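# Move wooden block from bench onto cart floor

## Task

Lift the wooden block from the bench and lay it flat on the cart's floor at the handle end, next to the profiles. The drop flap must stay open, and anything already in place must still be in place at the finish. At the end, both grippers must be empty and away from the cart, the robot must have released the block and backed away, it must be upright and not tilted, and no part of it may be touching anything.

## Robot and tools

Robot: a Rainbow Robotics RB-Y1. It has a two-wheel drive base with two rear casters, a folding torso (squat, shift, pitch, yaw), a head (pan, tilt) and two 7-joint arms, each ending in a parallel gripper. The base is 0.58 m wide. It reaches 0.10 m in front of the drive axle and 0.57 m behind it, and sweeps a 0.58 m radius when it spins in place. Each wrist has a camera case that sticks out sideways and can hit things. Cameras: head_camera (896x504), left_wrist_camera and right_wrist_camera (644x364).

Frames (metres): the base frame has its origin on the floor between the drive wheels, x forward, y left, z up. chest, left_hand and right_hand are reported in this frame. A hand point is the midpoint between its finger pads. The fingers point along the hand's -z and close along its x. The odometry frame is the base frame as it was at the scene's start. base_odometry counts wheel rotation only, so slip looks like travel. Heading is in rad, positive to the left.

Tool move: one action per call. Optional extras: cameras (list drawn from head_camera, left_wrist_camera, right_wrist_camera, all; [] gives none; omitted gives all) and blocking (true or omitted waits until everything rests; false returns in about 0.5 s while motion continues). Allowed actions: base and/or joints, optionally with min_time_s or contact_limits; or target alone or with min_time_s; or contact_limits alone. A move with no action just reports state.
- base: a velocity command, not a destination. {"x_m_s", "turn_rad_s", "for_s"}: forward speed in m/s (negative backs up; 0.005 to 0.4 in magnitude, or 0), turn rate in rad/s with positive turning left (0.02 to 1.509 in magnitude, or 0), and duration in s (0.1 to 5). It gives an offset from wherever the base currently is. Omitted velocities are 0. The base cannot move sideways. It accelerates at 0.4 m/s² (turns at 0.5 rad/s²), so it coasts to a stop after for_s. If |x|+0.27|turn| is above 0.4, both are scaled down. The base does not stop when it hits furniture.
- joints: an object mapping joint names to absolute angles (rad) or gripper openings (m). Ranges: torso_squat_rad 0..1.2 (larger lowers the chest), torso_shift_rad -0.3..0.6 (+ moves the hips forward), torso_pitch_rad -0.2..1.4 (+ leans forward), torso_yaw_rad -1.5..1.5 (+ left; raise both shoulder rolls by at least 0.2 outward first). left_shoulder_pitch_rad ±2.356 (negative swings forward and up), left_shoulder_roll_rad 0..3.141 (+ outward), right_shoulder_roll_rad -3.141..0 (− outward), shoulder_yaw ±2.094, elbow -2.617..0.01 (negative bends), forearm_roll ±3.141, wrist_pitch -1.57..1.919, hand_roll ±2.705, gripper_m 0..0.1 (pad gap). head_pan_rad ±0.523 (+ left), head_tilt_rad -0.35..1.57 (+ down). Combined torso limits: squat+shift≤1.52; squat−shift+pitch≤1.57; shift+0.5pitch−0.4squat≤0.7; shift+0.3pitch−0.5squat≤0.39. Breaking one leaves the torso off_target.
- target: an absolute pose for a single hand: side "left"/"right", x, y, z in the base frame in m (-3..3), and quat_wxyz in the same form the hand lines print. It is solved once into joint angles, so the hand travels along an arc, and long moves can bow by more than 0.1 m. Break long moves into short steps. target cannot be sent while another move is still running.
- min_time_s (0.1..8): the shortest duration for the arm, head and torso motions.
- contact_limits: {left_gripper_m, right_gripper_m} motor current in mA, 200..672.5, default 672.5. It stays in force until changed and reduces grip force.
To grip, command an opening at least 0.005 m smaller than the object. Off_target or done are both normal while holding.

Other tools: wait(seconds 0..10, cameras), stop(cameras) brakes everything, zoom_image(camera, region [x0,y0,x1,y1] up to 504x504 px), read_manual (licence text only), finished_scene(scene) ends the scene and cannot be undone.

Results: state with joint_positions, chest and hand poses, and statuses. Status words: done, moving, reached or short (pose within 10 mm/2°, or not), refused (with the reason), off_target (came to rest away from the target and may still be pushing), not_followed / "joint command not followed" (the arm collision check held the command back), contact_stop (torso only), time_out, limit_stop_at_<name> (the self-collision guard or a limit). The base reports done even when blocked, with "(sent for a of b s)". on_its_own lists things you did not command. A stop you did not command, or a refused call, cancels the later move/wait/finished_scene calls in that reply. lidar_m gives 12 sector distances counter-clockwise from straight ahead (1st ahead, 4th left, 7th behind, 10th right), measured at 0.23 m height. motor_effort gives wheel effort in %. At rest, readings beyond roughly ±30 suggest the base is pushing on something. Also reported: joint torques, external torques, wrist force/torque (uncalibrated offsets) and motor temperatures. The pictures line gives the image order.

Avoid: the two arms pressing or hitting each other, including fingers, grippers and camera cases (keep about 0.5 rad of outward shoulder roll when both arms reach forward). Don't grip the other hand's fingers. Don't drive the base into furniture, which can spin the wheels, shut off the motors or tip the robot. Don't carry heavy loads far in front of the base or stop hard while driving forward with a load. Don't push joints into contact: a torque fault freezes everything for 10 s. Don't hold stretched poses or loads for long: motors heat and brake at 80 °C. Don't drop the block or release it while it is moving. Place it gently, open the gripper, lift and withdraw the hand, then back the base away so nothing touches.

Each tool is called after ">>>" as name([rows], argument=value, ...), one row to a line, values as JSON.

## Session

>>> move(joints={"head_tilt_rad": 0.8, "head_pan_rad": 0}, cameras=["head_camera"])

>>> move(joints={"head_tilt_rad": 0.5, "head_pan_rad": 0.52}, cameras=["head_camera"])

>>> move(joints={"head_tilt_rad": 0.5, "head_pan_rad": -0.52}, cameras=["head_camera"])

Scene clock: 0.93 s.
Joint torques (N m): left_arm=[-1.63 -0.91 0.64 -0.38 -0.08 -0.68 0.04] | right_arm=[-3.69 -0.55 -0.61 -1.36 -0.08 -0.48 -0.02]
External joint torques (N m): left_arm=[-0.25 -1.05 0.63 0.17 -0.09 -0.25 0.04] | right_arm=[-0.09 0.57 -0.57 0.28 -0.14 0.12 -0.04]
Motor temperatures (°C): left_arm=[30 28 31 35 34 32 37] | right_arm=[34 30 32 30 35 36 34]
Wrist force (N): left_arm=[-0.4 1.7 -7.7] | right_arm=[-2.6 0.6 -4.2]
Wrist torque (N m): left_arm=[-0.31 0.12 0.09] | right_arm=[-0.03 -0.11 -0.10]
Wrist force, peak (N): left_arm=[0.1 1.6 -7.9] | right_arm=[-2.9 0.8 -5.4]
move: done
base_odometry: x=+0.000 y=+0.000 heading=+0.000
lidar_m: 0.74 1.03 1.55 4.57 1.51 1.08 1.03 1.09 1.42 3.61 1.10 0.78
base_status: not commanded
joint_positions: torso_squat_rad=+0.350 torso_shift_rad=+0.000 torso_pitch_rad=+0.000 torso_yaw_rad=+0.000 left_shoulder_pitch_rad=+0.037 left_shoulder_roll_rad=+0.004 left_shoulder_yaw_rad=-0.043 left_elbow_rad=-0.196 left_forearm_roll_rad=-0.014 left_wrist_pitch_rad=+0.002 left_hand_roll_rad=+0.027 left_gripper_m=+0.099 right_shoulder_pitch_rad=-0.040 right_shoulder_roll_rad=-0.021 right_shoulder_yaw_rad=-0.018 right_elbow_rad=-0.235 right_forearm_roll_rad=+0.049 right_wrist_pitch_rad=-0.014 right_hand_roll_rad=+0.035 right_gripper_m=+0.099 head_pan_rad=+0.000 head_tilt_rad=+0.800
joint_status: all done
wheel_motors_off: 0
motor_effort: left_wheel=+0(1) right_wheel=+0(2)
chest: x=-0.2280 y=+0.0001 z=+1.2475 quat_wxyz=(+1.000, +0.000, +0.000, +0.000) (m; base frame)
left_hand: x=-0.1598 y=+0.2200 z=+0.5653 quat_wxyz=(+0.997, +0.000, -0.079, -0.009) (m; base frame)
right_hand: x=-0.0823 y=-0.2360 z=+0.5770 quat_wxyz=(+0.989, -0.016, -0.142, +0.041) (m; base frame)
pictures: head_camera
camera_calibration:
head_camera: T_world_to_cam=[[-0.00443635, -0.999504, -0.0311766, 0.0434261], [-0.676342, 0.0259634, -0.73613, 0.977865], [0.736575, 0.0178203, -0.676122, 1.07557], [0, 0, 0, 1]] pos_world=[-0.130674, -0.00115112, 1.44841]

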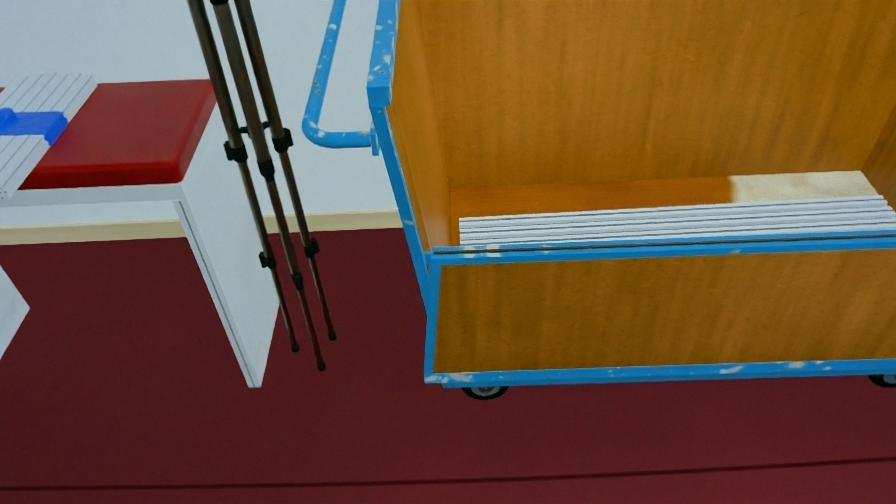

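Scene clock: 1.93 s.
Joint torques (N m): left_arm=[-1.54 -0.57 0.84 -0.46 -0.01 -0.65 -0.03] | right_arm=[-3.74 -0.73 -0.5 -1.37 -0.01 -0.44 -0.03]
External joint torques (N m): left_arm=[-0.16 -0.72 0.82 0.1 -0.01 -0.23 -0.02] | right_arm=[-0.14 0.39 -0.46 0.27 -0.07 0.16 -0.04]
Motor temperatures (°C): left_arm=[30 28 31 35 34 32 37] | right_arm=[34 30 32 30 35 36 34]
Wrist force (N): left_arm=[-0.4 1.5 -7.7] | right_arm=[-2.9 1.1 -4.5]
Wrist torque (N m): left_arm=[-0.28 0.11 0.08] | right_arm=[-0.11 -0.12 -0.09]
Wrist force, peak (N): left_arm=[-0.7 1.3 -8.3] | right_arm=[-2.9 1.1 -5.3]
move: done
base_odometry: x=+0.000 y=+0.000 heading=+0.000
lidar_m: 0.74 1.03 1.57 4.56 1.54 1.08 1.02 1.09 1.45 3.60 1.10 0.79
base_status: not commanded
joint_positions: torso_squat_rad=+0.350 torso_shift_rad=+0.000 torso_pitch_rad=+0.000 torso_yaw_rad=+0.000 left_shoulder_pitch_rad=+0.037 left_shoulder_roll_rad=+0.004 left_shoulder_yaw_rad=-0.043 left_elbow_rad=-0.196 left_forearm_roll_rad=-0.014 left_wrist_pitch_rad=+0.002 left_hand_roll_rad=+0.027 left_gripper_m=+0.099 right_shoulder_pitch_rad=-0.040 right_shoulder_roll_rad=-0.021 right_shoulder_yaw_rad=-0.018 right_elbow_rad=-0.235 right_forearm_roll_rad=+0.049 right_wrist_pitch_rad=-0.014 right_hand_roll_rad=+0.035 right_gripper_m=+0.099 head_pan_rad=+0.520 head_tilt_rad=+0.500
joint_status: all done
wheel_motors_off: 0
motor_effort: left_wheel=+0(1) right_wheel=+0(2)
chest: x=-0.2280 y=+0.0001 z=+1.2475 quat_wxyz=(+1.000, +0.000, +0.000, +0.000) (m; base frame)
left_hand: x=-0.1598 y=+0.2200 z=+0.5653 quat_wxyz=(+0.997, +0.000, -0.079, -0.009) (m; base frame)
right_hand: x=-0.0823 y=-0.2360 z=+0.5770 quat_wxyz=(+0.989, -0.016, -0.142, +0.041) (m; base frame)
pictures: head_camera
camera_calibration:
head_camera: T_world_to_cam=[[0.500889, -0.864953, -0.0310857, 0.147395], [-0.384926, -0.190452, -0.903084, 1.27964], [0.775205, 0.464311, -0.428338, 0.724842], [0, 0, 0, 1]] pos_world=[-0.143163, 0.0346483, 1.47068]

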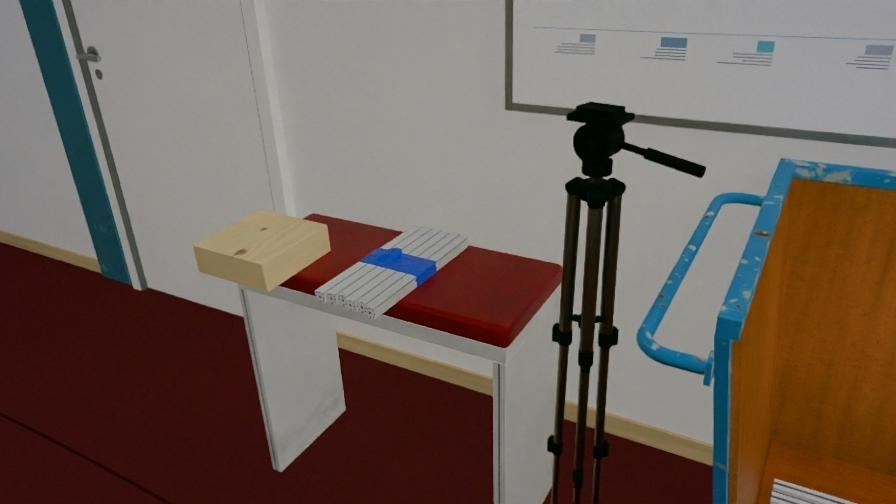

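Scene clock: 3.30 s.
Joint torques (N m): left_arm=[-1.75 -0.7 0.75 -0.42 -0.07 -0.56 -0.04] | right_arm=[-3.42 -0.66 -0.83 -1.49 -0.01 -0.54 0]
External joint torques (N m): left_arm=[-0.37 -0.85 0.74 0.13 -0.07 -0.13 -0.03] | right_arm=[0.18 0.46 -0.79 0.14 -0.07 0.06 -0.02]
Motor temperatures (°C): left_arm=[30 28 31 35 34 32 37] | right_arm=[34 30 32 30 35 36 34]
Wrist force (N): left_arm=[0.0 1.3 -7.4] | right_arm=[-2.5 1.0 -4.8]
Wrist torque (N m): left_arm=[-0.31 0.15 0.06] | right_arm=[-0.05 -0.05 -0.09]
Wrist force, peak (N): left_arm=[0.3 1.8 -8.1] | right_arm=[-2.9 1.1 -5.5]
move: done
base_odometry: x=+0.000 y=+0.000 heading=+0.000
lidar_m: 0.74 1.02 1.55 4.57 1.52 1.08 1.03 1.08 1.44 3.60 1.10 0.77
base_status: not commanded
joint_positions: torso_squat_rad=+0.350 torso_shift_rad=+0.000 torso_pitch_rad=+0.000 torso_yaw_rad=+0.000 left_shoulder_pitch_rad=+0.037 left_shoulder_roll_rad=+0.004 left_shoulder_yaw_rad=-0.043 left_elbow_rad=-0.196 left_forearm_roll_rad=-0.014 left_wrist_pitch_rad=+0.002 left_hand_roll_rad=+0.027 left_gripper_m=+0.099 right_shoulder_pitch_rad=-0.040 right_shoulder_roll_rad=-0.021 right_shoulder_yaw_rad=-0.018 right_elbow_rad=-0.235 right_forearm_roll_rad=+0.049 right_wrist_pitch_rad=-0.014 right_hand_roll_rad=+0.035 right_gripper_m=+0.099 head_pan_rad=-0.520 head_tilt_rad=+0.500
joint_status: all done
wheel_motors_off: 0
motor_effort: left_wheel=+1(1) right_wheel=+2(2)
chest: x=-0.2280 y=+0.0001 z=+1.2475 quat_wxyz=(+1.000, +0.000, +0.000, +0.000) (m; base frame)
left_hand: x=-0.1598 y=+0.2200 z=+0.5653 quat_wxyz=(+0.997, +0.000, -0.079, -0.009) (m; base frame)
right_hand: x=-0.0823 y=-0.2360 z=+0.5770 quat_wxyz=(+0.989, -0.016, -0.142, +0.041) (m; base frame)
pictures: head_camera
camera_calibration:
head_camera: T_world_to_cam=[[-0.492289, -0.869876, -0.0310928, -0.0572167], [-0.359038, 0.235472, -0.90313, 1.28499], [0.792933, -0.433438, -0.428239, 0.728436], [0, 0, 0, 1]] pos_world=[-0.144406, -0.0366198, 1.47068]

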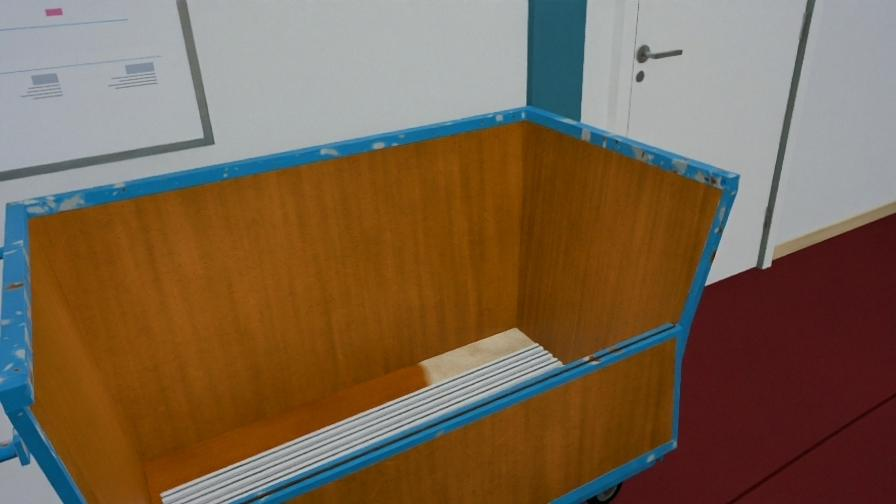

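>>> move(base={"turn_rad_s": 0.7, "for_s": 2.24}, joints={"torso_squat_rad": 0.0, "torso_shift_rad": 0.2, "head_tilt_rad": 0.8, "head_pan_rad": 0.02, "left_shoulder_pitch_rad": -0.502, "left_shoulder_roll_rad": 0.05, "left_shoulder_yaw_rad": 0.2766, "left_elbow_rad": -1.241, "left_forearm_roll_rad": 0.258, "left_wrist_pitch_rad": 1.756, "left_hand_roll_rad": -0.048, "right_shoulder_pitch_rad": -0.502, "right_shoulder_roll_rad": -0.05, "right_shoulder_yaw_rad": -0.2766, "right_elbow_rad": -1.241, "right_forearm_roll_rad": -0.258, "right_wrist_pitch_rad": 1.756, "right_hand_roll_rad": 0.048}, min_time_s=2.5, cameras=[])

>>> move(base={"x_m_s": 0.35, "for_s": 3.467}, cameras=[])

>>> move(base={"turn_rad_s": -0.7, "for_s": 2.2}, cameras=[])

>>> move(base={"x_m_s": 0.3, "for_s": 1.333})

Scene clock: 16.63 s.
Joint torques (N m): left_arm=[-16.15 2.54 0.88 -8.43 0.85 0.01 -0.22] | right_arm=[-16.82 -4.69 -1.44 -8.96 -0.55 0.13 0.24]
External joint torques (N m): left_arm=[1.35 -1.27 1.08 0.45 0.25 0.05 -0.21] | right_arm=[0.16 -0.74 -1.76 -0.6 -0.22 0.13 0.24]
Motor temperatures (°C): left_arm=[30 28 31 35 34 32 37] | right_arm=[34 30 32 30 35 36 34]
Wrist force (N): left_arm=[0.5 3.4 -6.8] | right_arm=[-1.1 -1.3 -4.6]
Wrist torque (N m): left_arm=[-0.46 0.16 0.06] | right_arm=[0.05 -0.05 -0.09]
Wrist force, peak (N): left_arm=[1.2 3.3 -8.4] | right_arm=[-3.7 1.6 -4.9]
move: done
base_odometry: x=+0.000 y=+0.000 heading=+1.563
lidar_m: 4.54 1.50 1.07 1.02 1.05 1.41 3.64 1.11 0.81 0.76 1.04 1.57
base_status: done (sent for 2.23 of 2.23 s)
joint_positions: torso_squat_rad=+0.000 torso_shift_rad=+0.200 torso_pitch_rad=+0.000 torso_yaw_rad=+0.000 left_shoulder_pitch_rad=-0.502 left_shoulder_roll_rad=+0.050 left_shoulder_yaw_rad=+0.276 left_elbow_rad=-1.241 left_forearm_roll_rad=+0.258 left_wrist_pitch_rad=+1.756 left_hand_roll_rad=-0.048 left_gripper_m=+0.099 right_shoulder_pitch_rad=-0.502 right_shoulder_roll_rad=-0.050 right_shoulder_yaw_rad=-0.276 right_elbow_rad=-1.241 right_forearm_roll_rad=-0.258 right_wrist_pitch_rad=+1.756 right_hand_roll_rad=+0.048 right_gripper_m=+0.099 head_pan_rad=+0.020 head_tilt_rad=+0.800
joint_status: all done
wheel_motors_off: 0
motor_effort: left_wheel=-1(30) right_wheel=+16(52)
chest: x=-0.0889 y=+0.0001 z=+1.2760 quat_wxyz=(+1.000, +0.000, +0.000, +0.000) (m; base frame)
left_hand: x=+0.3188 y=+0.1851 z=+0.9115 quat_wxyz=(+0.989, -0.149, +0.007, +0.006) (m; base frame)
right_hand: x=+0.3186 y=-0.1847 z=+0.9114 quat_wxyz=(+0.989, +0.149, +0.008, -0.006) (m; base frame)
pictures: none
No camera images: "cameras" was empty.

Scene clock: 21.30 s.
Joint torques (N m): left_arm=[-15.84 2.65 1.25 -8.27 0.82 -0.12 -0.34] | right_arm=[-17.32 -4.74 -1.34 -8.81 -0.49 0.03 0.27]
External joint torques (N m): left_arm=[1.66 -1.15 1.45 0.61 0.22 -0.08 -0.33] | right_arm=[-0.34 -0.79 -1.66 -0.45 -0.16 0.03 0.27]
Motor temperatures (°C): left_arm=[31 28 31 36 34 32 37] | right_arm=[34 30 32 30 35 36 34]
Wrist force (N): left_arm=[0.9 2.7 -7.9] | right_arm=[-0.7 -0.7 -5.0]
Wrist torque (N m): left_arm=[-0.32 0.21 0.05] | right_arm=[-0.01 0.01 -0.09]
Wrist force, peak (N): left_arm=[1.0 3.8 -8.3] | right_arm=[-1.2 -1.2 -5.3]
move: done
base_odometry: x=+0.009 y=+1.213 heading=+1.564
lidar_m: 4.40 1.55 1.11 1.05 1.09 1.47 3.75 1.36 1.11 0.90 1.52 2.02
base_status: done (sent for 3.47 of 3.47 s)
joint_positions: torso_squat_rad=+0.000 torso_shift_rad=+0.200 torso_pitch_rad=+0.000 torso_yaw_rad=+0.000 left_shoulder_pitch_rad=-0.502 left_shoulder_roll_rad=+0.050 left_shoulder_yaw_rad=+0.276 left_elbow_rad=-1.241 left_forearm_roll_rad=+0.258 left_wrist_pitch_rad=+1.756 left_hand_roll_rad=-0.048 left_gripper_m=+0.099 right_shoulder_pitch_rad=-0.502 right_shoulder_roll_rad=-0.050 right_shoulder_yaw_rad=-0.276 right_elbow_rad=-1.241 right_forearm_roll_rad=-0.258 right_wrist_pitch_rad=+1.756 right_hand_roll_rad=+0.048 right_gripper_m=+0.099 head_pan_rad=+0.020 head_tilt_rad=+0.800
joint_status: not commanded
wheel_motors_off: 0
motor_effort: left_wheel=+11(36) right_wheel=-12(46)
chest: x=-0.0889 y=+0.0001 z=+1.2760 quat_wxyz=(+1.000, +0.000, +0.000, +0.000) (m; base frame)
left_hand: x=+0.3188 y=+0.1851 z=+0.9115 quat_wxyz=(+0.989, -0.149, +0.007, +0.006) (m; base frame)
right_hand: x=+0.3186 y=-0.1848 z=+0.9114 quat_wxyz=(+0.989, +0.149, +0.008, -0.006) (m; base frame)
pictures: none
No camera images: "cameras" was empty.

Scene clock: 25.23 s.
Joint torques (N m): left_arm=[-16.16 2.98 1.15 -8.32 0.82 -0.12 -0.29] | right_arm=[-17.66 -4.45 -1.23 -8.82 -0.49 0.2 0.18]
External joint torques (N m): left_arm=[1.34 -0.82 1.35 0.55 0.22 -0.08 -0.28] | right_arm=[-0.67 -0.49 -1.55 -0.45 -0.16 0.2 0.18]
Motor temperatures (°C): left_arm=[31 28 31 36 34 32 37] | right_arm=[34 30 32 30 35 36 34]
Wrist force (N): left_arm=[0.6 3.1 -7.5] | right_arm=[-0.4 -0.9 -4.5]
Wrist torque (N m): left_arm=[-0.39 0.17 0.08] | right_arm=[0.02 0.01 -0.11]
Wrist force, peak (N): left_arm=[1.3 3.8 -7.9] | right_arm=[-0.8 -0.8 -5.4]
move: done
base_odometry: x=+0.009 y=+1.213 heading=+0.024
lidar_m: 0.87 1.52 2.06 4.30 1.52 1.10 1.05 1.12 1.51 4.07 1.34 1.09
base_status: done (sent for 2.2 of 2.2 s)
joint_positions: torso_squat_rad=+0.000 torso_shift_rad=+0.200 torso_pitch_rad=+0.000 torso_yaw_rad=+0.000 left_shoulder_pitch_rad=-0.502 left_shoulder_roll_rad=+0.050 left_shoulder_yaw_rad=+0.276 left_elbow_rad=-1.241 left_forearm_roll_rad=+0.258 left_wrist_pitch_rad=+1.756 left_hand_roll_rad=-0.048 left_gripper_m=+0.099 right_shoulder_pitch_rad=-0.502 right_shoulder_roll_rad=-0.050 right_shoulder_yaw_rad=-0.276 right_elbow_rad=-1.241 right_forearm_roll_rad=-0.258 right_wrist_pitch_rad=+1.756 right_hand_roll_rad=+0.048 right_gripper_m=+0.099 head_pan_rad=+0.020 head_tilt_rad=+0.800
joint_status: not commanded
wheel_motors_off: 0
motor_effort: left_wheel=+19(36) right_wheel=-1(41)
chest: x=-0.0889 y=+0.0001 z=+1.2760 quat_wxyz=(+1.000, +0.000, +0.000, +0.000) (m; base frame)
left_hand: x=+0.3187 y=+0.1851 z=+0.9115 quat_wxyz=(+0.989, -0.149, +0.007, +0.006) (m; base frame)
right_hand: x=+0.3186 y=-0.1848 z=+0.9114 quat_wxyz=(+0.989, +0.149, +0.008, -0.006) (m; base frame)
pictures: none
No camera images: "cameras" was empty.

Scene clock: 27.63 s.
Joint torques (N m): left_arm=[-15.99 2.73 1.16 -8.41 0.69 -0.21 -0.34] | right_arm=[-17.31 -4.56 -1.64 -8.87 -0.45 0.05 0.15]
External joint torques (N m): left_arm=[1.51 -1.07 1.35 0.47 0.09 -0.16 -0.34] | right_arm=[-0.33 -0.6 -1.97 -0.51 -0.12 0.05 0.15]
Motor temperatures (°C): left_arm=[31 28 31 36 34 32 37] | right_arm=[34 30 32 30 35 36 34]
Wrist force (N): left_arm=[1.3 2.9 -7.3] | right_arm=[-0.9 -0.6 -4.8]
Wrist torque (N m): left_arm=[-0.40 0.22 0.09] | right_arm=[-0.03 -0.02 -0.08]
Wrist force, peak (N): left_arm=[1.2 3.9 -8.1] | right_arm=[-1.1 -1.0 -5.5]
move: done
base_odometry: x=+0.409 y=+1.223 heading=+0.024
lidar_m: 0.48 1.14 1.54 4.13 2.10 1.52 1.46 1.53 2.07 1.30 0.82 0.90
base_status: done (sent for 1.33 of 1.33 s)
joint_positions: torso_squat_rad=+0.000 torso_shift_rad=+0.200 torso_pitch_rad=+0.000 torso_yaw_rad=+0.000 left_shoulder_pitch_rad=-0.502 left_shoulder_roll_rad=+0.050 left_shoulder_yaw_rad=+0.276 left_elbow_rad=-1.241 left_forearm_roll_rad=+0.258 left_wrist_pitch_rad=+1.756 left_hand_roll_rad=-0.048 left_gripper_m=+0.099 right_shoulder_pitch_rad=-0.502 right_shoulder_roll_rad=-0.050 right_shoulder_yaw_rad=-0.276 right_elbow_rad=-1.241 right_forearm_roll_rad=-0.258 right_wrist_pitch_rad=+1.756 right_hand_roll_rad=+0.048 right_gripper_m=+0.099 head_pan_rad=+0.020 head_tilt_rad=+0.800
joint_status: not commanded
wheel_motors_off: 0
motor_effort: left_wheel=-3(44) right_wheel=+3(36)
chest: x=-0.0889 y=+0.0001 z=+1.2760 quat_wxyz=(+1.000, +0.000, +0.000, +0.000) (m; base frame)
left_hand: x=+0.3188 y=+0.1851 z=+0.9115 quat_wxyz=(+0.989, -0.149, +0.007, +0.006) (m; base frame)
right_hand: x=+0.3186 y=-0.1848 z=+0.9114 quat_wxyz=(+0.989, +0.149, +0.008, -0.006) (m; base frame)
pictures: head_camera, left_wrist_camera, right_wrist_camera
camera_calibration:
head_camera: T_world_to_cam=[[0.0155039, -0.999393, -0.0312104, 0.0462354], [-0.676813, 0.0124867, -0.73605, 1.09279], [0.735992, 0.0325352, -0.676208, 0.992465], [0, 0, 0, 1]] pos_world=[0.00845214, 0.000271859, 1.47691]
left_wrist_camera: T_world_to_cam=[[0.998949, 0.0320135, -0.032808, -0.294974], [0.0458284, -0.712994, 0.699671, -0.491369], [-0.000993042, -0.700439, -0.713712, 0.853057], [0, 0, 0, 1]] pos_world=[0.31803, 0.256613, 0.942956]
right_wrist_camera: T_world_to_cam=[[-0.999796, -0.0112635, -0.0167924, 0.33052], [-0.0199957, 0.674116, 0.738355, -0.514901], [0.00300358, 0.738539, -0.674204, 0.822208], [0, 0, 0, 1]] pos_world=[0.317687, -0.256407, 0.940065]

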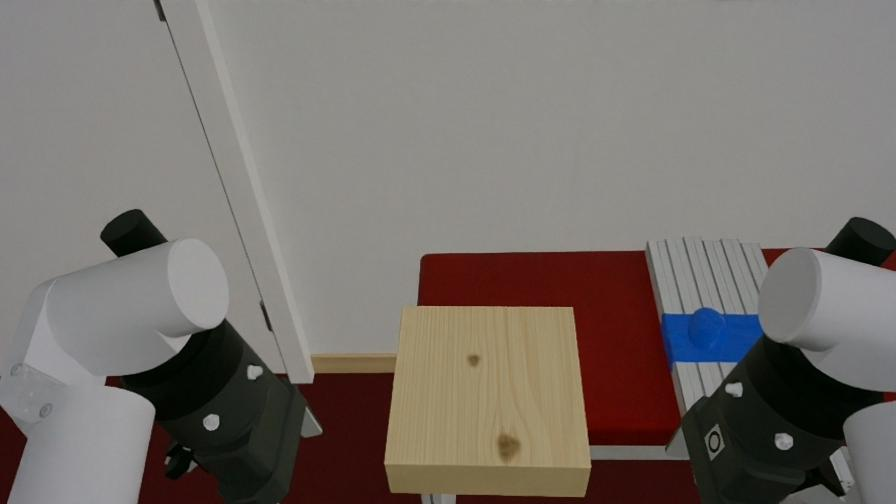

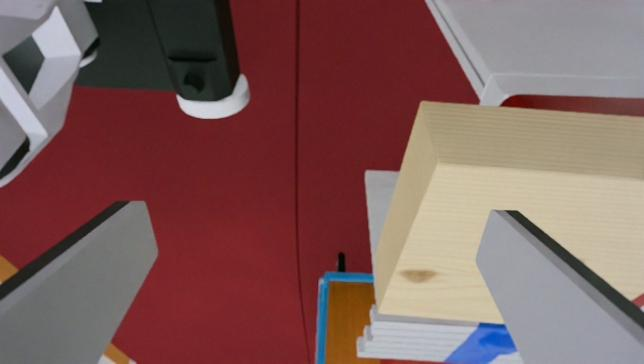

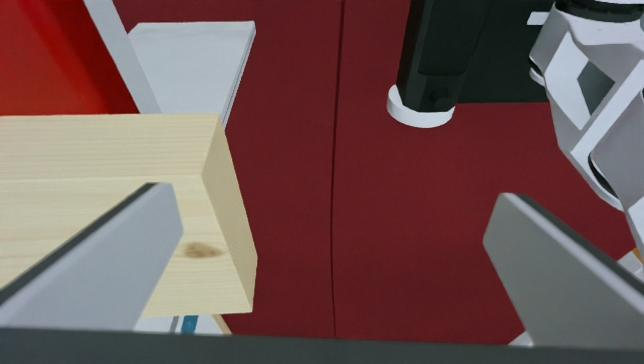

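>>> move(base={"x_m_s": 0.15, "turn_rad_s": 0.02, "for_s": 0.967}, cameras=[])

>>> move(joints={"torso_pitch_rad": 0.28, "left_forearm_roll_rad": 0.2835, "left_wrist_pitch_rad": 1.482, "left_hand_roll_rad": -0.1373, "right_forearm_roll_rad": -0.2835, "right_wrist_pitch_rad": 1.482, "right_hand_roll_rad": 0.1373, "head_tilt_rad": 0.9}, min_time_s=2)

Scene clock: 43.37 s.
Joint torques (N m): left_arm=[-15.98 2.63 1.17 -8.44 0.72 -0.11 -0.26] | right_arm=[-17.52 -4.33 -1.49 -9.09 -0.56 0.17 0.2]
External joint torques (N m): left_arm=[1.52 -1.17 1.36 0.44 0.12 -0.07 -0.25] | right_arm=[-0.53 -0.37 -1.81 -0.73 -0.23 0.17 0.2]
Motor temperatures (°C): left_arm=[31 28 31 36 34 32 37] | right_arm=[34 30 32 30 35 36 34]
Wrist force (N): left_arm=[1.3 3.0 -7.4] | right_arm=[-0.2 -0.9 -4.8]
Wrist torque (N m): left_arm=[-0.39 0.21 0.08] | right_arm=[0.02 0.06 -0.09]
Wrist force, peak (N): left_arm=[0.7 3.4 -8.4] | right_arm=[-1.4 -1.0 -5.6]
move: done
base_odometry: x=+0.554 y=+1.228 heading=+0.044
lidar_m: 0.34 1.00 1.34 3.88 2.27 1.67 1.60 1.69 2.34 1.19 0.72 0.98
base_status: done (sent for 0.97 of 0.97 s)
joint_positions: torso_squat_rad=+0.000 torso_shift_rad=+0.200 torso_pitch_rad=+0.000 torso_yaw_rad=+0.000 left_shoulder_pitch_rad=-0.502 left_shoulder_roll_rad=+0.050 left_shoulder_yaw_rad=+0.276 left_elbow_rad=-1.241 left_forearm_roll_rad=+0.258 left_wrist_pitch_rad=+1.756 left_hand_roll_rad=-0.048 left_gripper_m=+0.099 right_shoulder_pitch_rad=-0.502 right_shoulder_roll_rad=-0.050 right_shoulder_yaw_rad=-0.276 right_elbow_rad=-1.241 right_forearm_roll_rad=-0.258 right_wrist_pitch_rad=+1.756 right_hand_roll_rad=+0.048 right_gripper_m=+0.099 head_pan_rad=+0.020 head_tilt_rad=+0.800
joint_status: not commanded
wheel_motors_off: 0
motor_effort: left_wheel=+4(14) right_wheel=-3(42)
chest: x=-0.0889 y=+0.0001 z=+1.2760 quat_wxyz=(+1.000, +0.000, +0.000, +0.000) (m; base frame)
left_hand: x=+0.3188 y=+0.1851 z=+0.9116 quat_wxyz=(+0.989, -0.149, +0.007, +0.006) (m; base frame)
right_hand: x=+0.3186 y=-0.1848 z=+0.9114 quat_wxyz=(+0.989, +0.149, +0.008, -0.006) (m; base frame)
pictures: none
No camera images: "cameras" was empty.

Scene clock: 45.67 s.
Joint torques (N m): left_arm=[-11.79 1.99 1.37 -8.03 0.96 -0.52 -0.35] | right_arm=[-12.46 -3.98 -1.53 -8.59 -0.74 0.11 0.18]
External joint torques (N m): left_arm=[0.95 -1.08 1.4 0.53 0.36 -0.51 -0.35] | right_arm=[-0.29 -0.74 -1.61 -0.56 -0.42 0.08 0.17]
Motor temperatures (°C): left_arm=[31 28 31 36 34 32 37] | right_arm=[34 30 32 30 35 36 34]
Wrist force (N): left_arm=[0.2 3.2 -7.5] | right_arm=[-1.0 -0.7 -5.2]
Wrist torque (N m): left_arm=[-0.42 0.08 0.07] | right_arm=[-0.01 -0.04 -0.08]
Wrist force, peak (N): left_arm=[1.4 3.6 -8.0] | right_arm=[-0.7 -0.8 -5.7]
move: done
base_odometry: x=+0.554 y=+1.228 heading=+0.044
lidar_m: 0.33 0.99 1.35 3.90 2.27 1.67 1.60 1.69 2.35 1.18 0.72 1.00
base_status: not commanded
joint_positions: torso_squat_rad=+0.000 torso_shift_rad=+0.200 torso_pitch_rad=+0.280 torso_yaw_rad=+0.000 left_shoulder_pitch_rad=-0.502 left_shoulder_roll_rad=+0.050 left_shoulder_yaw_rad=+0.276 left_elbow_rad=-1.241 left_forearm_roll_rad=+0.283 left_wrist_pitch_rad=+1.482 left_hand_roll_rad=-0.137 left_gripper_m=+0.099 right_shoulder_pitch_rad=-0.502 right_shoulder_roll_rad=-0.050 right_shoulder_yaw_rad=-0.276 right_elbow_rad=-1.241 right_forearm_roll_rad=-0.283 right_wrist_pitch_rad=+1.482 right_hand_roll_rad=+0.137 right_gripper_m=+0.099 head_pan_rad=+0.020 head_tilt_rad=+0.900
joint_status: all done
wheel_motors_off: 0
motor_effort: left_wheel=+4(6) right_wheel=-3(5)
chest: x=-0.0034 y=+0.0001 z=+1.2639 quat_wxyz=(+0.990, +0.000, +0.139, +0.000) (m; base frame)
left_hand: x=+0.3502 y=+0.1854 z=+0.7915 quat_wxyz=(+0.989, -0.148, +0.003, +0.002) (m; base frame)
right_hand: x=+0.3500 y=-0.1852 z=+0.7914 quat_wxyz=(+0.989, +0.148, +0.003, -0.002) (m; base frame)
pictures: head_camera, left_wrist_camera, right_wrist_camera
camera_calibration:
head_camera: T_world_to_cam=[[0.00351189, -0.999453, -0.0328766, 0.0465503], [-0.901469, 0.0110659, -0.432702, 0.744848], [0.432829, 0.0311569, -0.900938, 1.22], [0, 0, 0, 1]] pos_world=[0.143244, 0.000271089, 1.42297]
left_wrist_camera: T_world_to_cam=[[0.999369, 0.0268304, -0.0232827, -0.337035], [0.0354609, -0.714412, 0.698826, -0.404014], [0.00211637, -0.699211, -0.714912, 0.767306], [0, 0, 0, 1]] pos_world=[0.349525, 0.256918, 0.823045]
right_wrist_camera: T_world_to_cam=[[-0.999515, -0.0164745, -0.0264335, 0.36651], [-0.0306201, 0.675168, 0.737028, -0.420505], [0.00570487, 0.73748, -0.675345, 0.741282], [0, 0, 0, 1]] pos_world=[0.349227, -0.256731, 0.820233]

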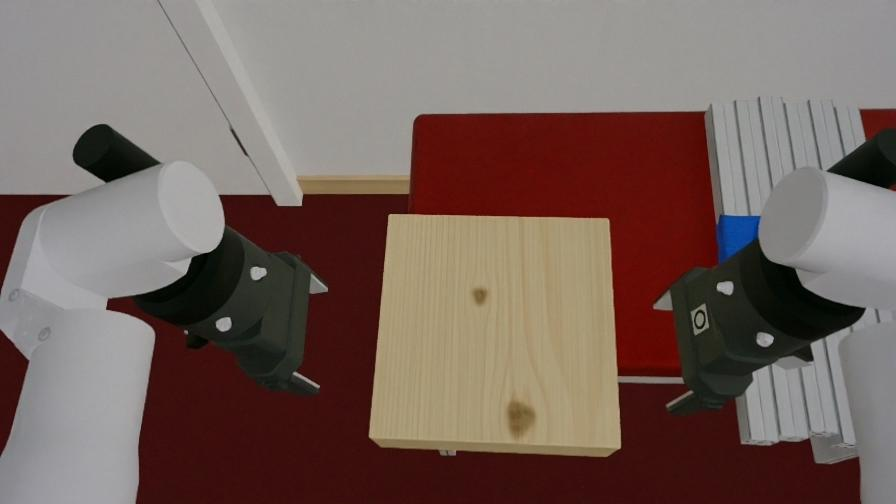

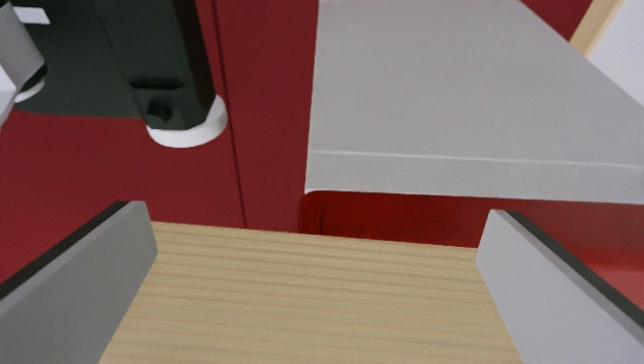

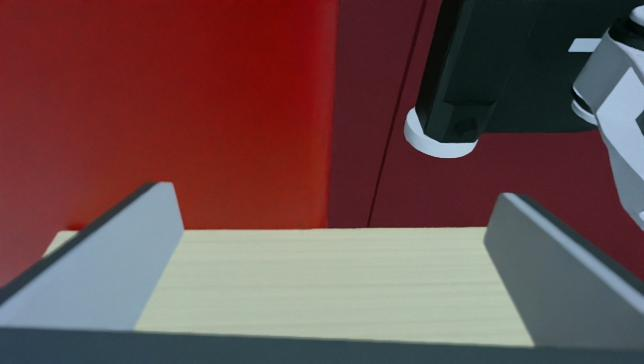

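>>> move(joints={"torso_pitch_rad": 0.345, "left_forearm_roll_rad": 0.2885, "left_wrist_pitch_rad": 1.418, "left_hand_roll_rad": -0.158, "right_forearm_roll_rad": -0.2885, "right_wrist_pitch_rad": 1.418, "right_hand_roll_rad": 0.158}, min_time_s=1, cameras=[])

>>> move(joints={"left_shoulder_pitch_rad": -0.533, "left_shoulder_yaw_rad": 0.131, "left_elbow_rad": -1.207, "left_forearm_roll_rad": 0.3177, "left_wrist_pitch_rad": 1.3664, "left_hand_roll_rad": -0.0219, "right_shoulder_pitch_rad": -0.533, "right_shoulder_yaw_rad": -0.131, "right_elbow_rad": -1.207, "right_forearm_roll_rad": -0.3177, "right_wrist_pitch_rad": 1.3664, "right_hand_roll_rad": 0.0219}, min_time_s=1.5, cameras=[])

>>> move(joints={"left_shoulder_pitch_rad": -0.541, "left_shoulder_yaw_rad": 0.0945, "left_elbow_rad": -1.198, "left_forearm_roll_rad": 0.3241, "left_wrist_pitch_rad": 1.3533, "left_hand_roll_rad": 0.0125, "right_shoulder_pitch_rad": -0.541, "right_shoulder_yaw_rad": -0.0945, "right_elbow_rad": -1.198, "right_forearm_roll_rad": -0.3241, "right_wrist_pitch_rad": 1.3533, "right_hand_roll_rad": -0.0125}, min_time_s=1)

Scene clock: 52.77 s.
Joint torques (N m): left_arm=[-10.58 1.99 1.22 -7.92 0.86 -0.6 -0.28] | right_arm=[-10.95 -3.52 -1.49 -8.34 -0.7 0.06 0.18]
External joint torques (N m): left_arm=[0.89 -0.88 1.22 0.47 0.28 -0.58 -0.28] | right_arm=[-0.05 -0.48 -1.52 -0.47 -0.39 0.03 0.18]
Motor temperatures (°C): left_arm=[31 28 31 36 34 32 37] | right_arm=[34 30 32 31 35 36 34]
Wrist force (N): left_arm=[1.4 3.1 -7.8] | right_arm=[-1.2 -0.6 -4.7]
Wrist torque (N m): left_arm=[-0.43 0.25 0.06] | right_arm=[-0.01 -0.04 -0.08]
Wrist force, peak (N): left_arm=[1.2 3.7 -8.6] | right_arm=[-0.5 -1.0 -5.7]
move: done
base_odometry: x=+0.554 y=+1.228 heading=+0.044
lidar_m: 0.34 0.98 1.35 3.90 2.26 1.67 1.60 1.70 2.33 1.19 0.73 0.99
base_status: not commanded
joint_positions: torso_squat_rad=+0.000 torso_shift_rad=+0.200 torso_pitch_rad=+0.345 torso_yaw_rad=+0.000 left_shoulder_pitch_rad=-0.502 left_shoulder_roll_rad=+0.050 left_shoulder_yaw_rad=+0.276 left_elbow_rad=-1.241 left_forearm_roll_rad=+0.288 left_wrist_pitch_rad=+1.418 left_hand_roll_rad=-0.158 left_gripper_m=+0.099 right_shoulder_pitch_rad=-0.502 right_shoulder_roll_rad=-0.050 right_shoulder_yaw_rad=-0.276 right_elbow_rad=-1.241 right_forearm_roll_rad=-0.288 right_wrist_pitch_rad=+1.418 right_hand_roll_rad=+0.158 right_gripper_m=+0.099 head_pan_rad=+0.020 head_tilt_rad=+0.900
joint_status: all done
wheel_motors_off: 0
motor_effort: left_wheel=+3(5) right_wheel=-4(5)
chest: x=+0.0157 y=+0.0001 z=+1.2577 quat_wxyz=(+0.985, +0.000, +0.172, +0.000) (m; base frame)
left_hand: x=+0.3526 y=+0.1865 z=+0.7625 quat_wxyz=(+0.989, -0.146, +0.002, +0.002) (m; base frame)
right_hand: x=+0.3524 y=-0.1862 z=+0.7624 quat_wxyz=(+0.989, +0.146, +0.002, -0.002) (m; base frame)
pictures: none
No camera images: "cameras" was empty.

Scene clock: 54.57 s.
Joint torques (N m): left_arm=[-12.28 0.72 0.02 -7.16 0.71 -0.63 0.26] | right_arm=[-13.21 -2.06 0.46 -7.74 -0.69 -0.23 -0.21]
External joint torques (N m): left_arm=[-0.08 -0.81 -0.16 1.3 0.12 -0.54 0.27] | right_arm=[-1.56 -0.28 0.58 0.19 -0.37 -0.19 -0.21]
Motor temperatures (°C): left_arm=[31 28 31 36 34 32 37] | right_arm=[34 30 32 31 35 36 34]
Wrist force (N): left_arm=[0.3 3.6 -7.1] | right_arm=[-0.8 -0.8 -5.0]
Wrist torque (N m): left_arm=[-0.49 0.09 0.06] | right_arm=[-0.01 -0.01 -0.09]
Wrist force, peak (N): left_arm=[0.6 3.9 -8.3] | right_arm=[-1.0 -1.5 -5.4]
move: done
base_odometry: x=+0.554 y=+1.228 heading=+0.044
lidar_m: 0.33 1.00 1.35 3.88 2.27 1.66 1.61 1.69 2.34 1.19 0.72 0.98
base_status: not commanded
joint_positions: torso_squat_rad=+0.000 torso_shift_rad=+0.200 torso_pitch_rad=+0.345 torso_yaw_rad=+0.000 left_shoulder_pitch_rad=-0.533 left_shoulder_roll_rad=+0.050 left_shoulder_yaw_rad=+0.131 left_elbow_rad=-1.207 left_forearm_roll_rad=+0.318 left_wrist_pitch_rad=+1.366 left_hand_roll_rad=-0.022 left_gripper_m=+0.099 right_shoulder_pitch_rad=-0.533 right_shoulder_roll_rad=-0.050 right_shoulder_yaw_rad=-0.131 right_elbow_rad=-1.207 right_forearm_roll_rad=-0.318 right_wrist_pitch_rad=+1.366 right_hand_roll_rad=+0.022 right_gripper_m=+0.099 head_pan_rad=+0.020 head_tilt_rad=+0.900
joint_status: all done
wheel_motors_off: 0
motor_effort: left_wheel=+4(5) right_wheel=-3(6)
chest: x=+0.0157 y=+0.0001 z=+1.2577 quat_wxyz=(+0.985, +0.000, +0.172, +0.000) (m; base frame)
left_hand: x=+0.3622 y=+0.1426 z=+0.7637 quat_wxyz=(+0.989, -0.149, +0.000, +0.000) (m; base frame)
right_hand: x=+0.3620 y=-0.1424 z=+0.7636 quat_wxyz=(+0.989, +0.149, +0.000, +0.000) (m; base frame)
pictures: none
No camera images: "cameras" was empty.

Scene clock: 55.87 s.
Joint torques (N m): left_arm=[-12.39 0.25 -0.13 -7.18 0.88 -0.58 0.33] | right_arm=[-14.39 2.01 2.58 -7.41 -2.51 0.27 0.17]
External joint torques (N m): left_arm=[-0.04 -0.95 -0.37 1.3 0.29 -0.47 0.33] | right_arm=[-2.59 3.5 2.77 0.54 -2.18 0.33 0.17]
Motor temperatures (°C): left_arm=[31 28 31 36 34 32 37] | right_arm=[34 30 32 31 35 36 34]
Wrist force (N): left_arm=[0.8 3.0 -7.5] | right_arm=[0.0 -7.3 -1.9]
Wrist torque (N m): left_arm=[-0.41 0.16 0.09] | right_arm=[-0.18 -0.16 -0.47]
Wrist force, peak (N): left_arm=[1.0 3.6 -8.3] | right_arm=[0.5 -9.6 -1.8]
move: done
base_odometry: x=+0.554 y=+1.228 heading=+0.044
lidar_m: 0.34 1.00 1.35 3.90 2.26 1.66 1.60 1.68 2.33 1.18 0.73 0.99
base_status: not commanded
joint_positions: torso_squat_rad=+0.000 torso_shift_rad=+0.200 torso_pitch_rad=+0.345 torso_yaw_rad=+0.000 left_shoulder_pitch_rad=-0.541 left_shoulder_roll_rad=+0.050 left_shoulder_yaw_rad=+0.095 left_elbow_rad=-1.198 left_forearm_roll_rad=+0.324 left_wrist_pitch_rad=+1.353 left_hand_roll_rad=+0.012 left_gripper_m=+0.099 right_shoulder_pitch_rad=-0.540 right_shoulder_roll_rad=-0.051 right_shoulder_yaw_rad=-0.095 right_elbow_rad=-1.198 right_forearm_roll_rad=-0.324 right_wrist_pitch_rad=+1.353 right_hand_roll_rad=-0.013 right_gripper_m=+0.099 head_pan_rad=+0.020 head_tilt_rad=+0.900
joint_status: all done
wheel_motors_off: 0
motor_effort: left_wheel=+4(5) right_wheel=-5(6)
chest: x=+0.0157 y=+0.0001 z=+1.2577 quat_wxyz=(+0.985, +0.000, +0.172, +0.000) (m; base frame)
left_hand: x=+0.3636 y=+0.1320 z=+0.7638 quat_wxyz=(+0.989, -0.149, +0.000, +0.000) (m; base frame)
right_hand: x=+0.3634 y=-0.1328 z=+0.7636 quat_wxyz=(+0.989, +0.149, +0.000, -0.001) (m; base frame)
pictures: head_camera, left_wrist_camera, right_wrist_camera
camera_calibration:
head_camera: T_world_to_cam=[[0.00123928, -0.999455, -0.032977, 0.0464568], [-0.927678, 0.0111639, -0.373213, 0.685058], [0.373378, 0.0310545, -0.927159, 1.24014], [0, 0, 0, 1]] pos_world=[0.172415, 0.000271636, 1.40701]
left_wrist_camera: T_world_to_cam=[[0.999601, 0.0231016, -0.0162829, -0.354631], [0.0278871, -0.712477, 0.701141, -0.422627], [0.00459633, -0.701315, -0.712837, 0.707871], [0, 0, 0, 1]] pos_world=[0.363022, 0.203521, 0.795143]
right_wrist_camera: T_world_to_cam=[[-0.999262, -0.0189459, -0.0334081, 0.384885], [-0.0374444, 0.674056, 0.737731, -0.43313], [0.00854192, 0.738438, -0.674268, 0.681952], [0, 0, 0, 1]] pos_world=[0.362557, -0.204333, 0.79221]

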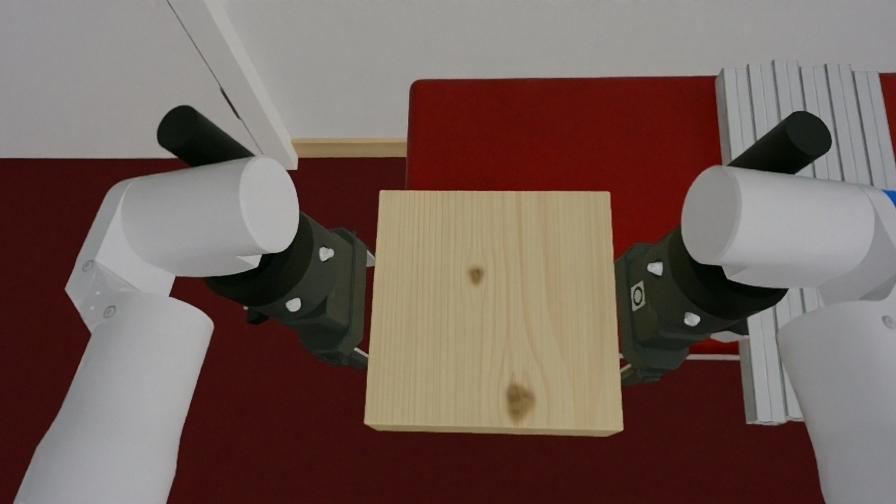

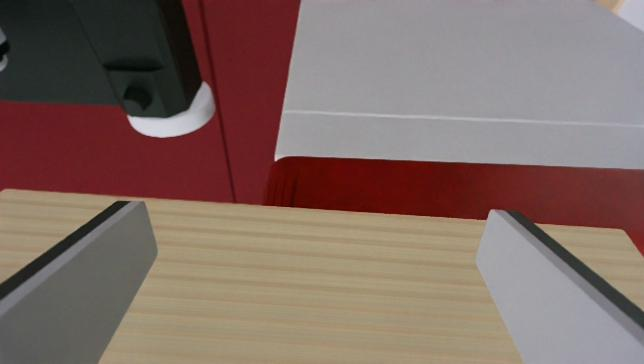

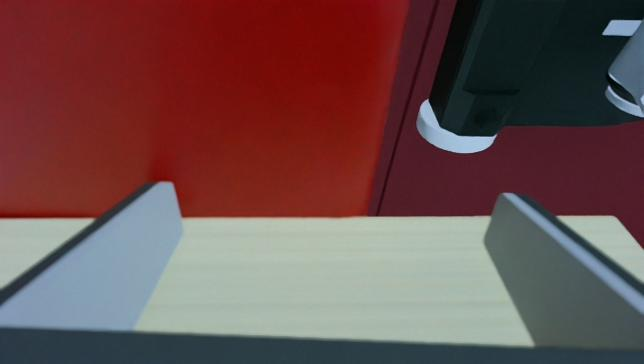

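>>> move(joints={"left_shoulder_pitch_rad": -0.5465, "left_shoulder_yaw_rad": 0.0689, "left_elbow_rad": -1.1919, "left_forearm_roll_rad": 0.3286, "left_wrist_pitch_rad": 1.3441, "left_hand_roll_rad": 0.0366, "right_shoulder_pitch_rad": -0.5465, "right_shoulder_yaw_rad": -0.0689, "right_elbow_rad": -1.1919, "right_forearm_roll_rad": -0.3286, "right_wrist_pitch_rad": 1.3441, "right_hand_roll_rad": -0.0366}, min_time_s=1, cameras=[])

Scene clock: 58.93 s.
Joint torques (N m): left_arm=[-20.02 -15.14 -4.47 -10.38 8.58 -3.23 1.89] | right_arm=[-15.14 19.8 9.04 -4.92 -6.59 0.13 -0.23]
External joint torques (N m): left_arm=[-7.61 -16.22 -4.78 -1.91 8 -3.11 1.9] | right_arm=[-3.22 21.2 9.3 3.04 -6.28 0.2 -0.23]
Motor temperatures (°C): left_arm=[31 28 31 36 34 32 37] | right_arm=[34 30 32 31 35 36 34]
Wrist force (N): left_arm=[-5.7 31.6 1.1] | right_arm=[-1.1 -33.9 18.9]
Wrist torque (N m): left_arm=[0.38 0.83 -1.58] | right_arm=[1.74 -0.23 -0.10]
Wrist force, peak (N): left_arm=[-5.9 32.7 1.3] | right_arm=[-0.7 -34.7 19.1]
move: done
base_odometry: x=+0.554 y=+1.228 heading=+0.044
lidar_m: 0.32 1.00 1.35 3.91 2.28 1.65 1.60 1.70 2.34 1.19 0.73 0.94
base_status: not commanded
joint_positions: torso_squat_rad=+0.000 torso_shift_rad=+0.200 torso_pitch_rad=+0.345 torso_yaw_rad=+0.000 left_shoulder_pitch_rad=-0.544 left_shoulder_roll_rad=+0.054 left_shoulder_yaw_rad=+0.070 left_elbow_rad=-1.191 left_forearm_roll_rad=+0.327 left_wrist_pitch_rad=+1.345 left_hand_roll_rad=+0.036 left_gripper_m=+0.099 right_shoulder_pitch_rad=-0.546 right_shoulder_roll_rad=-0.055 right_shoulder_yaw_rad=-0.071 right_elbow_rad=-1.193 right_forearm_roll_rad=-0.327 right_wrist_pitch_rad=+1.344 right_hand_roll_rad=-0.037 right_gripper_m=+0.099 head_pan_rad=+0.020 head_tilt_rad=+0.900
joint_status: all done
wheel_motors_off: 0
motor_effort: left_wheel=+4(4) right_wheel=-5(6)
chest: x=+0.0155 y=+0.0001 z=+1.2578 quat_wxyz=(+0.985, +0.000, +0.172, +0.000) (m; base frame)
left_hand: x=+0.3634 y=+0.1280 z=+0.7630 quat_wxyz=(+0.989, -0.147, +0.001, +0.001) (m; base frame)
right_hand: x=+0.3648 y=-0.1286 z=+0.7637 quat_wxyz=(+0.989, +0.147, -0.001, -0.001) (m; base frame)
pictures: none
No camera images: "cameras" was empty.

>>> move(joints={"left_shoulder_pitch_rad": -0.5498, "left_shoulder_yaw_rad": 0.0525, "left_elbow_rad": -1.188, "left_forearm_roll_rad": 0.3314, "left_wrist_pitch_rad": 1.338, "left_hand_roll_rad": 0.052, "right_shoulder_pitch_rad": -0.5498, "right_shoulder_yaw_rad": -0.0525, "right_elbow_rad": -1.188, "right_forearm_roll_rad": -0.3314, "right_wrist_pitch_rad": 1.338, "right_hand_roll_rad": -0.052}, min_time_s=1)

Scene clock: 61.57 s.
Joint torques (N m): left_arm=[-24.66 -27.88 -7.8 -12.07 14.33 -4.79 3.1] | right_arm=[-16.93 33.77 12.76 -4.01 -10.71 -0.83 -0.94]
External joint torques (N m): left_arm=[-12.21 -28.89 -8.16 -3.59 13.76 -4.67 3.11] | right_arm=[-4.95 35.12 13.06 3.95 -10.4 -0.75 -0.95]
Motor temperatures (°C): left_arm=[31 28 31 36 34 32 37] | right_arm=[34 30 32 31 36 36 34]
Wrist force (N): left_arm=[-7.9 52.2 9.4] | right_arm=[-1.9 -54.5 34.2]
Wrist torque (N m): left_arm=[0.82 1.33 -2.74] | right_arm=[2.42 0.00 0.67]
Wrist force, peak (N): left_arm=[-8.6 52.7 10.4] | right_arm=[-0.8 -54.5 34.4]
move: done
base_odometry: x=+0.554 y=+1.228 heading=+0.044
lidar_m: 0.34 1.00 1.35 3.89 2.27 1.66 1.60 1.70 2.34 1.19 0.74 0.94
base_status: not commanded
joint_positions: torso_squat_rad=+0.000 torso_shift_rad=+0.200 torso_pitch_rad=+0.344 torso_yaw_rad=+0.000 left_shoulder_pitch_rad=-0.547 left_shoulder_roll_rad=+0.057 left_shoulder_yaw_rad=+0.055 left_elbow_rad=-1.187 left_forearm_roll_rad=+0.328 left_wrist_pitch_rad=+1.339 left_hand_roll_rad=+0.051 left_gripper_m=+0.099 right_shoulder_pitch_rad=-0.549 right_shoulder_roll_rad=-0.059 right_shoulder_yaw_rad=-0.056 right_elbow_rad=-1.189 right_forearm_roll_rad=-0.329 right_wrist_pitch_rad=+1.338 right_hand_roll_rad=-0.052 right_gripper_m=+0.099 head_pan_rad=+0.020 head_tilt_rad=+0.900
joint_status: all done
wheel_motors_off: 0
motor_effort: left_wheel=+3(4) right_wheel=-3(5)
chest: x=+0.0153 y=+0.0001 z=+1.2579 quat_wxyz=(+0.985, +0.000, +0.171, +0.000) (m; base frame)
left_hand: x=+0.3634 y=+0.1260 z=+0.7625 quat_wxyz=(+0.989, -0.145, +0.001, +0.001) (m; base frame)
right_hand: x=+0.3654 y=-0.1266 z=+0.7636 quat_wxyz=(+0.989, +0.145, -0.002, -0.002) (m; base frame)
pictures: head_camera, left_wrist_camera, right_wrist_camera
camera_calibration:
head_camera: T_world_to_cam=[[0.00125979, -0.999455, -0.0329748, 0.0464574], [-0.927442, 0.0111637, -0.3738, 0.685452], [0.373965, 0.0310531, -0.926923, 1.24008], [0, 0, 0, 1]] pos_world=[0.171914, 0.000271638, 1.40721]
left_wrist_camera: T_world_to_cam=[[0.999512, 0.0254008, -0.018158, -0.353132], [0.0308881, -0.719356, 0.693954, -0.42063], [0.00456494, -0.694177, -0.71979, 0.707075], [0, 0, 0, 1]] pos_world=[0.362724, 0.197222, 0.794431]
right_wrist_camera: T_world_to_cam=[[-0.999216, -0.0161913, -0.0361292, 0.389427], [-0.0374845, 0.680613, 0.731683, -0.431761], [0.0127431, 0.732464, -0.680687, 0.680074], [0, 0, 0, 1]] pos_world=[0.364271, -0.197962, 0.792899]

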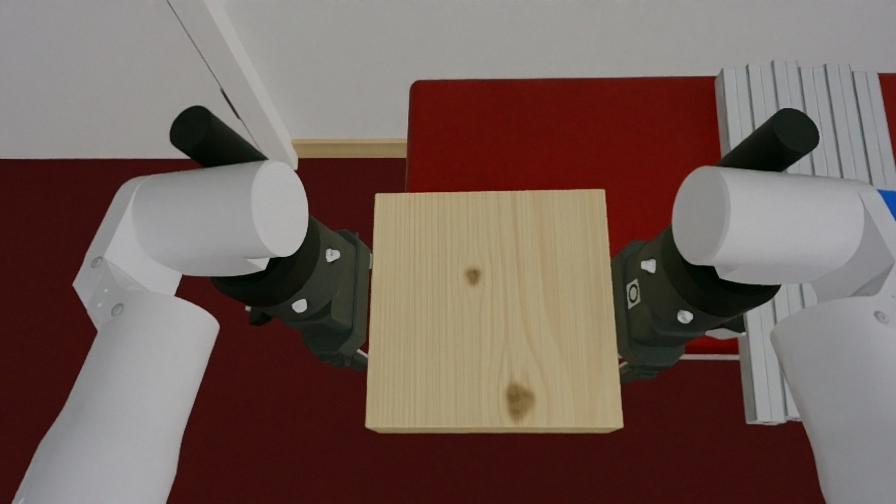

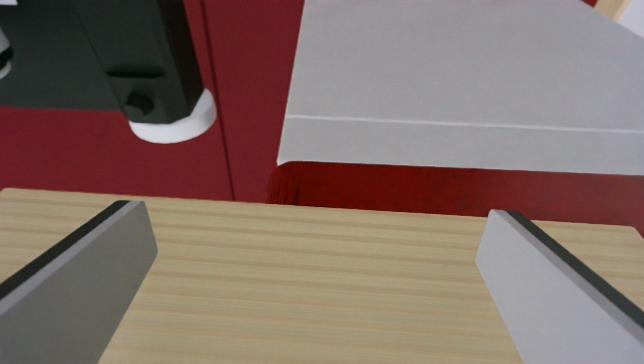

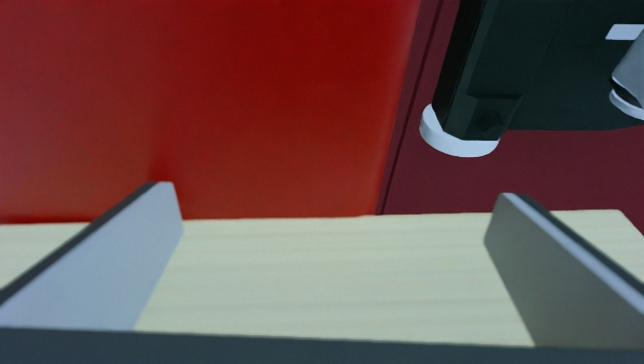

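>>> move(joints={"torso_pitch_rad": 0.305, "left_forearm_roll_rad": 0.3325, "left_wrist_pitch_rad": 1.375, "left_hand_roll_rad": 0.066, "right_forearm_roll_rad": -0.3325, "right_wrist_pitch_rad": 1.375, "right_hand_roll_rad": -0.066}, min_time_s=1.5)

Scene clock: 65.70 s.
Joint torques (N m): left_arm=[-23.13 -27.12 -6.86 -12.85 13.95 -1.79 2.97] | right_arm=[-20.76 32.43 7.63 -11.84 -13.55 0.12 -1.62]
External joint torques (N m): left_arm=[-9.94 -28.28 -7.29 -4.27 13.38 -1.66 2.97] | right_arm=[-8.07 33.92 7.98 -3.78 -13.24 0.2 -1.63]
Motor temperatures (°C): left_arm=[31 28 31 36 35 33 37] | right_arm=[34 31 32 31 37 36 34]
Wrist force (N): left_arm=[0.1 50.3 0.3] | right_arm=[3.3 -48.9 -3.6]
Wrist torque (N m): left_arm=[0.89 0.71 -2.57] | right_arm=[-1.46 0.25 1.33]
Wrist force, peak (N): left_arm=[-5.2 56.7 -10.3] | right_arm=[-2.1 -54.8 34.1]
move: done
base_odometry: x=+0.554 y=+1.228 heading=+0.044
lidar_m: 0.33 1.00 1.36 3.89 2.27 1.67 1.61 1.69 2.33 1.18 0.72 0.98
base_status: not commanded
joint_positions: torso_squat_rad=+0.000 torso_shift_rad=+0.200 torso_pitch_rad=+0.306 torso_yaw_rad=+0.000 left_shoulder_pitch_rad=-0.547 left_shoulder_roll_rad=+0.057 left_shoulder_yaw_rad=+0.055 left_elbow_rad=-1.187 left_forearm_roll_rad=+0.329 left_wrist_pitch_rad=+1.375 left_hand_roll_rad=+0.065 left_gripper_m=+0.099 right_shoulder_pitch_rad=-0.548 right_shoulder_roll_rad=-0.058 right_shoulder_yaw_rad=-0.055 right_elbow_rad=-1.187 right_forearm_roll_rad=-0.329 right_wrist_pitch_rad=+1.375 right_hand_roll_rad=-0.066 right_gripper_m=+0.099 head_pan_rad=+0.020 head_tilt_rad=+0.900
joint_status: all done
wheel_motors_off: 0
motor_effort: left_wheel=+4(5) right_wheel=-5(6)
chest: x=+0.0043 y=+0.0001 z=+1.2616 quat_wxyz=(+0.988, +0.000, +0.152, +0.000) (m; base frame)
left_hand: x=+0.3631 y=+0.1260 z=+0.7800 quat_wxyz=(+0.990, -0.144, +0.001, +0.003) (m; base frame)
right_hand: x=+0.3637 y=-0.1267 z=+0.7802 quat_wxyz=(+0.990, +0.144, +0.000, -0.003) (m; base frame)
pictures: head_camera, left_wrist_camera, right_wrist_camera
camera_calibration:
head_camera: T_world_to_cam=[[0.00257673, -0.999452, -0.0329917, 0.0466167], [-0.912282, 0.0111625, -0.409409, 0.721452], [0.409553, 0.0311527, -0.911754, 1.22836], [0, 0, 0, 1]] pos_world=[0.15497, 0.000271386, 1.41687]
left_wrist_camera: T_world_to_cam=[[0.999438, 0.0283804, -0.0178343, -0.35314], [0.0328125, -0.719742, 0.693466, -0.433053], [0.00684466, -0.693661, -0.720269, 0.719204], [0, 0, 0, 1]] pos_world=[0.362228, 0.197219, 0.81203]
right_wrist_camera: T_world_to_cam=[[-0.999351, -0.0144249, -0.0330106, 0.386192], [-0.0339766, 0.681976, 0.730585, -0.444162], [0.0119738, 0.731232, -0.682024, 0.692589], [0, 0, 0, 1]] pos_world=[0.362557, -0.197964, 0.809608]

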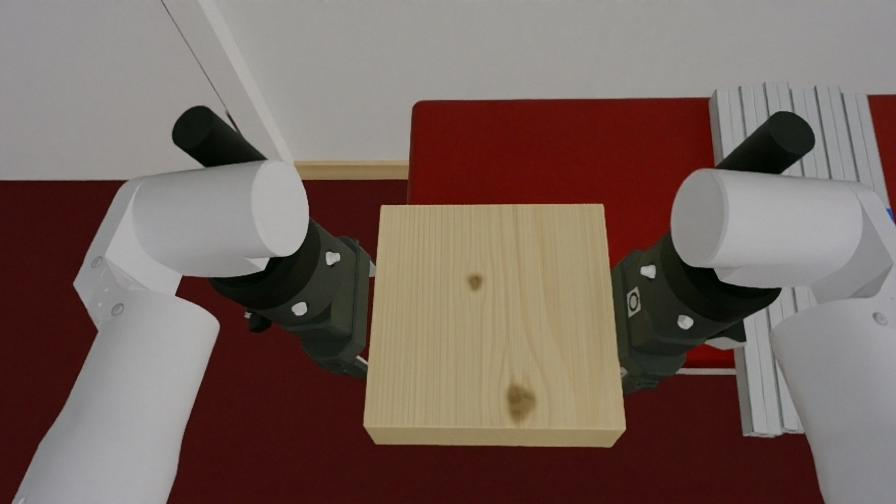

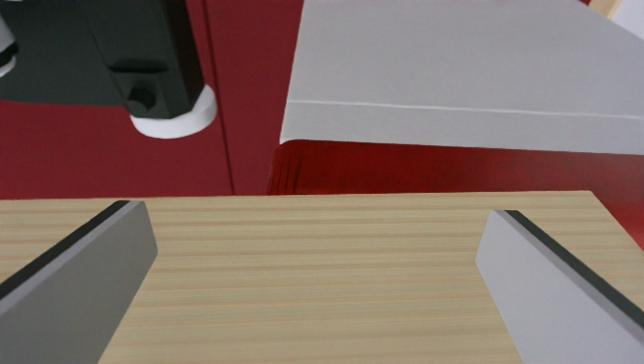

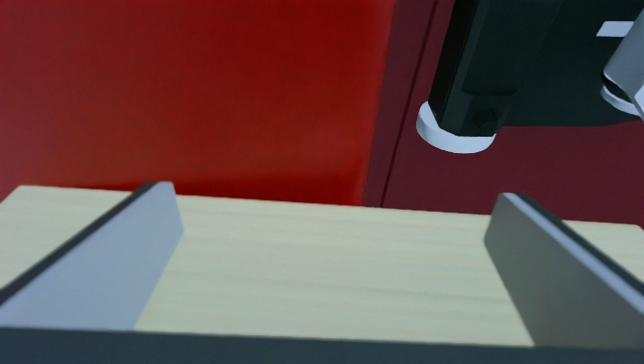

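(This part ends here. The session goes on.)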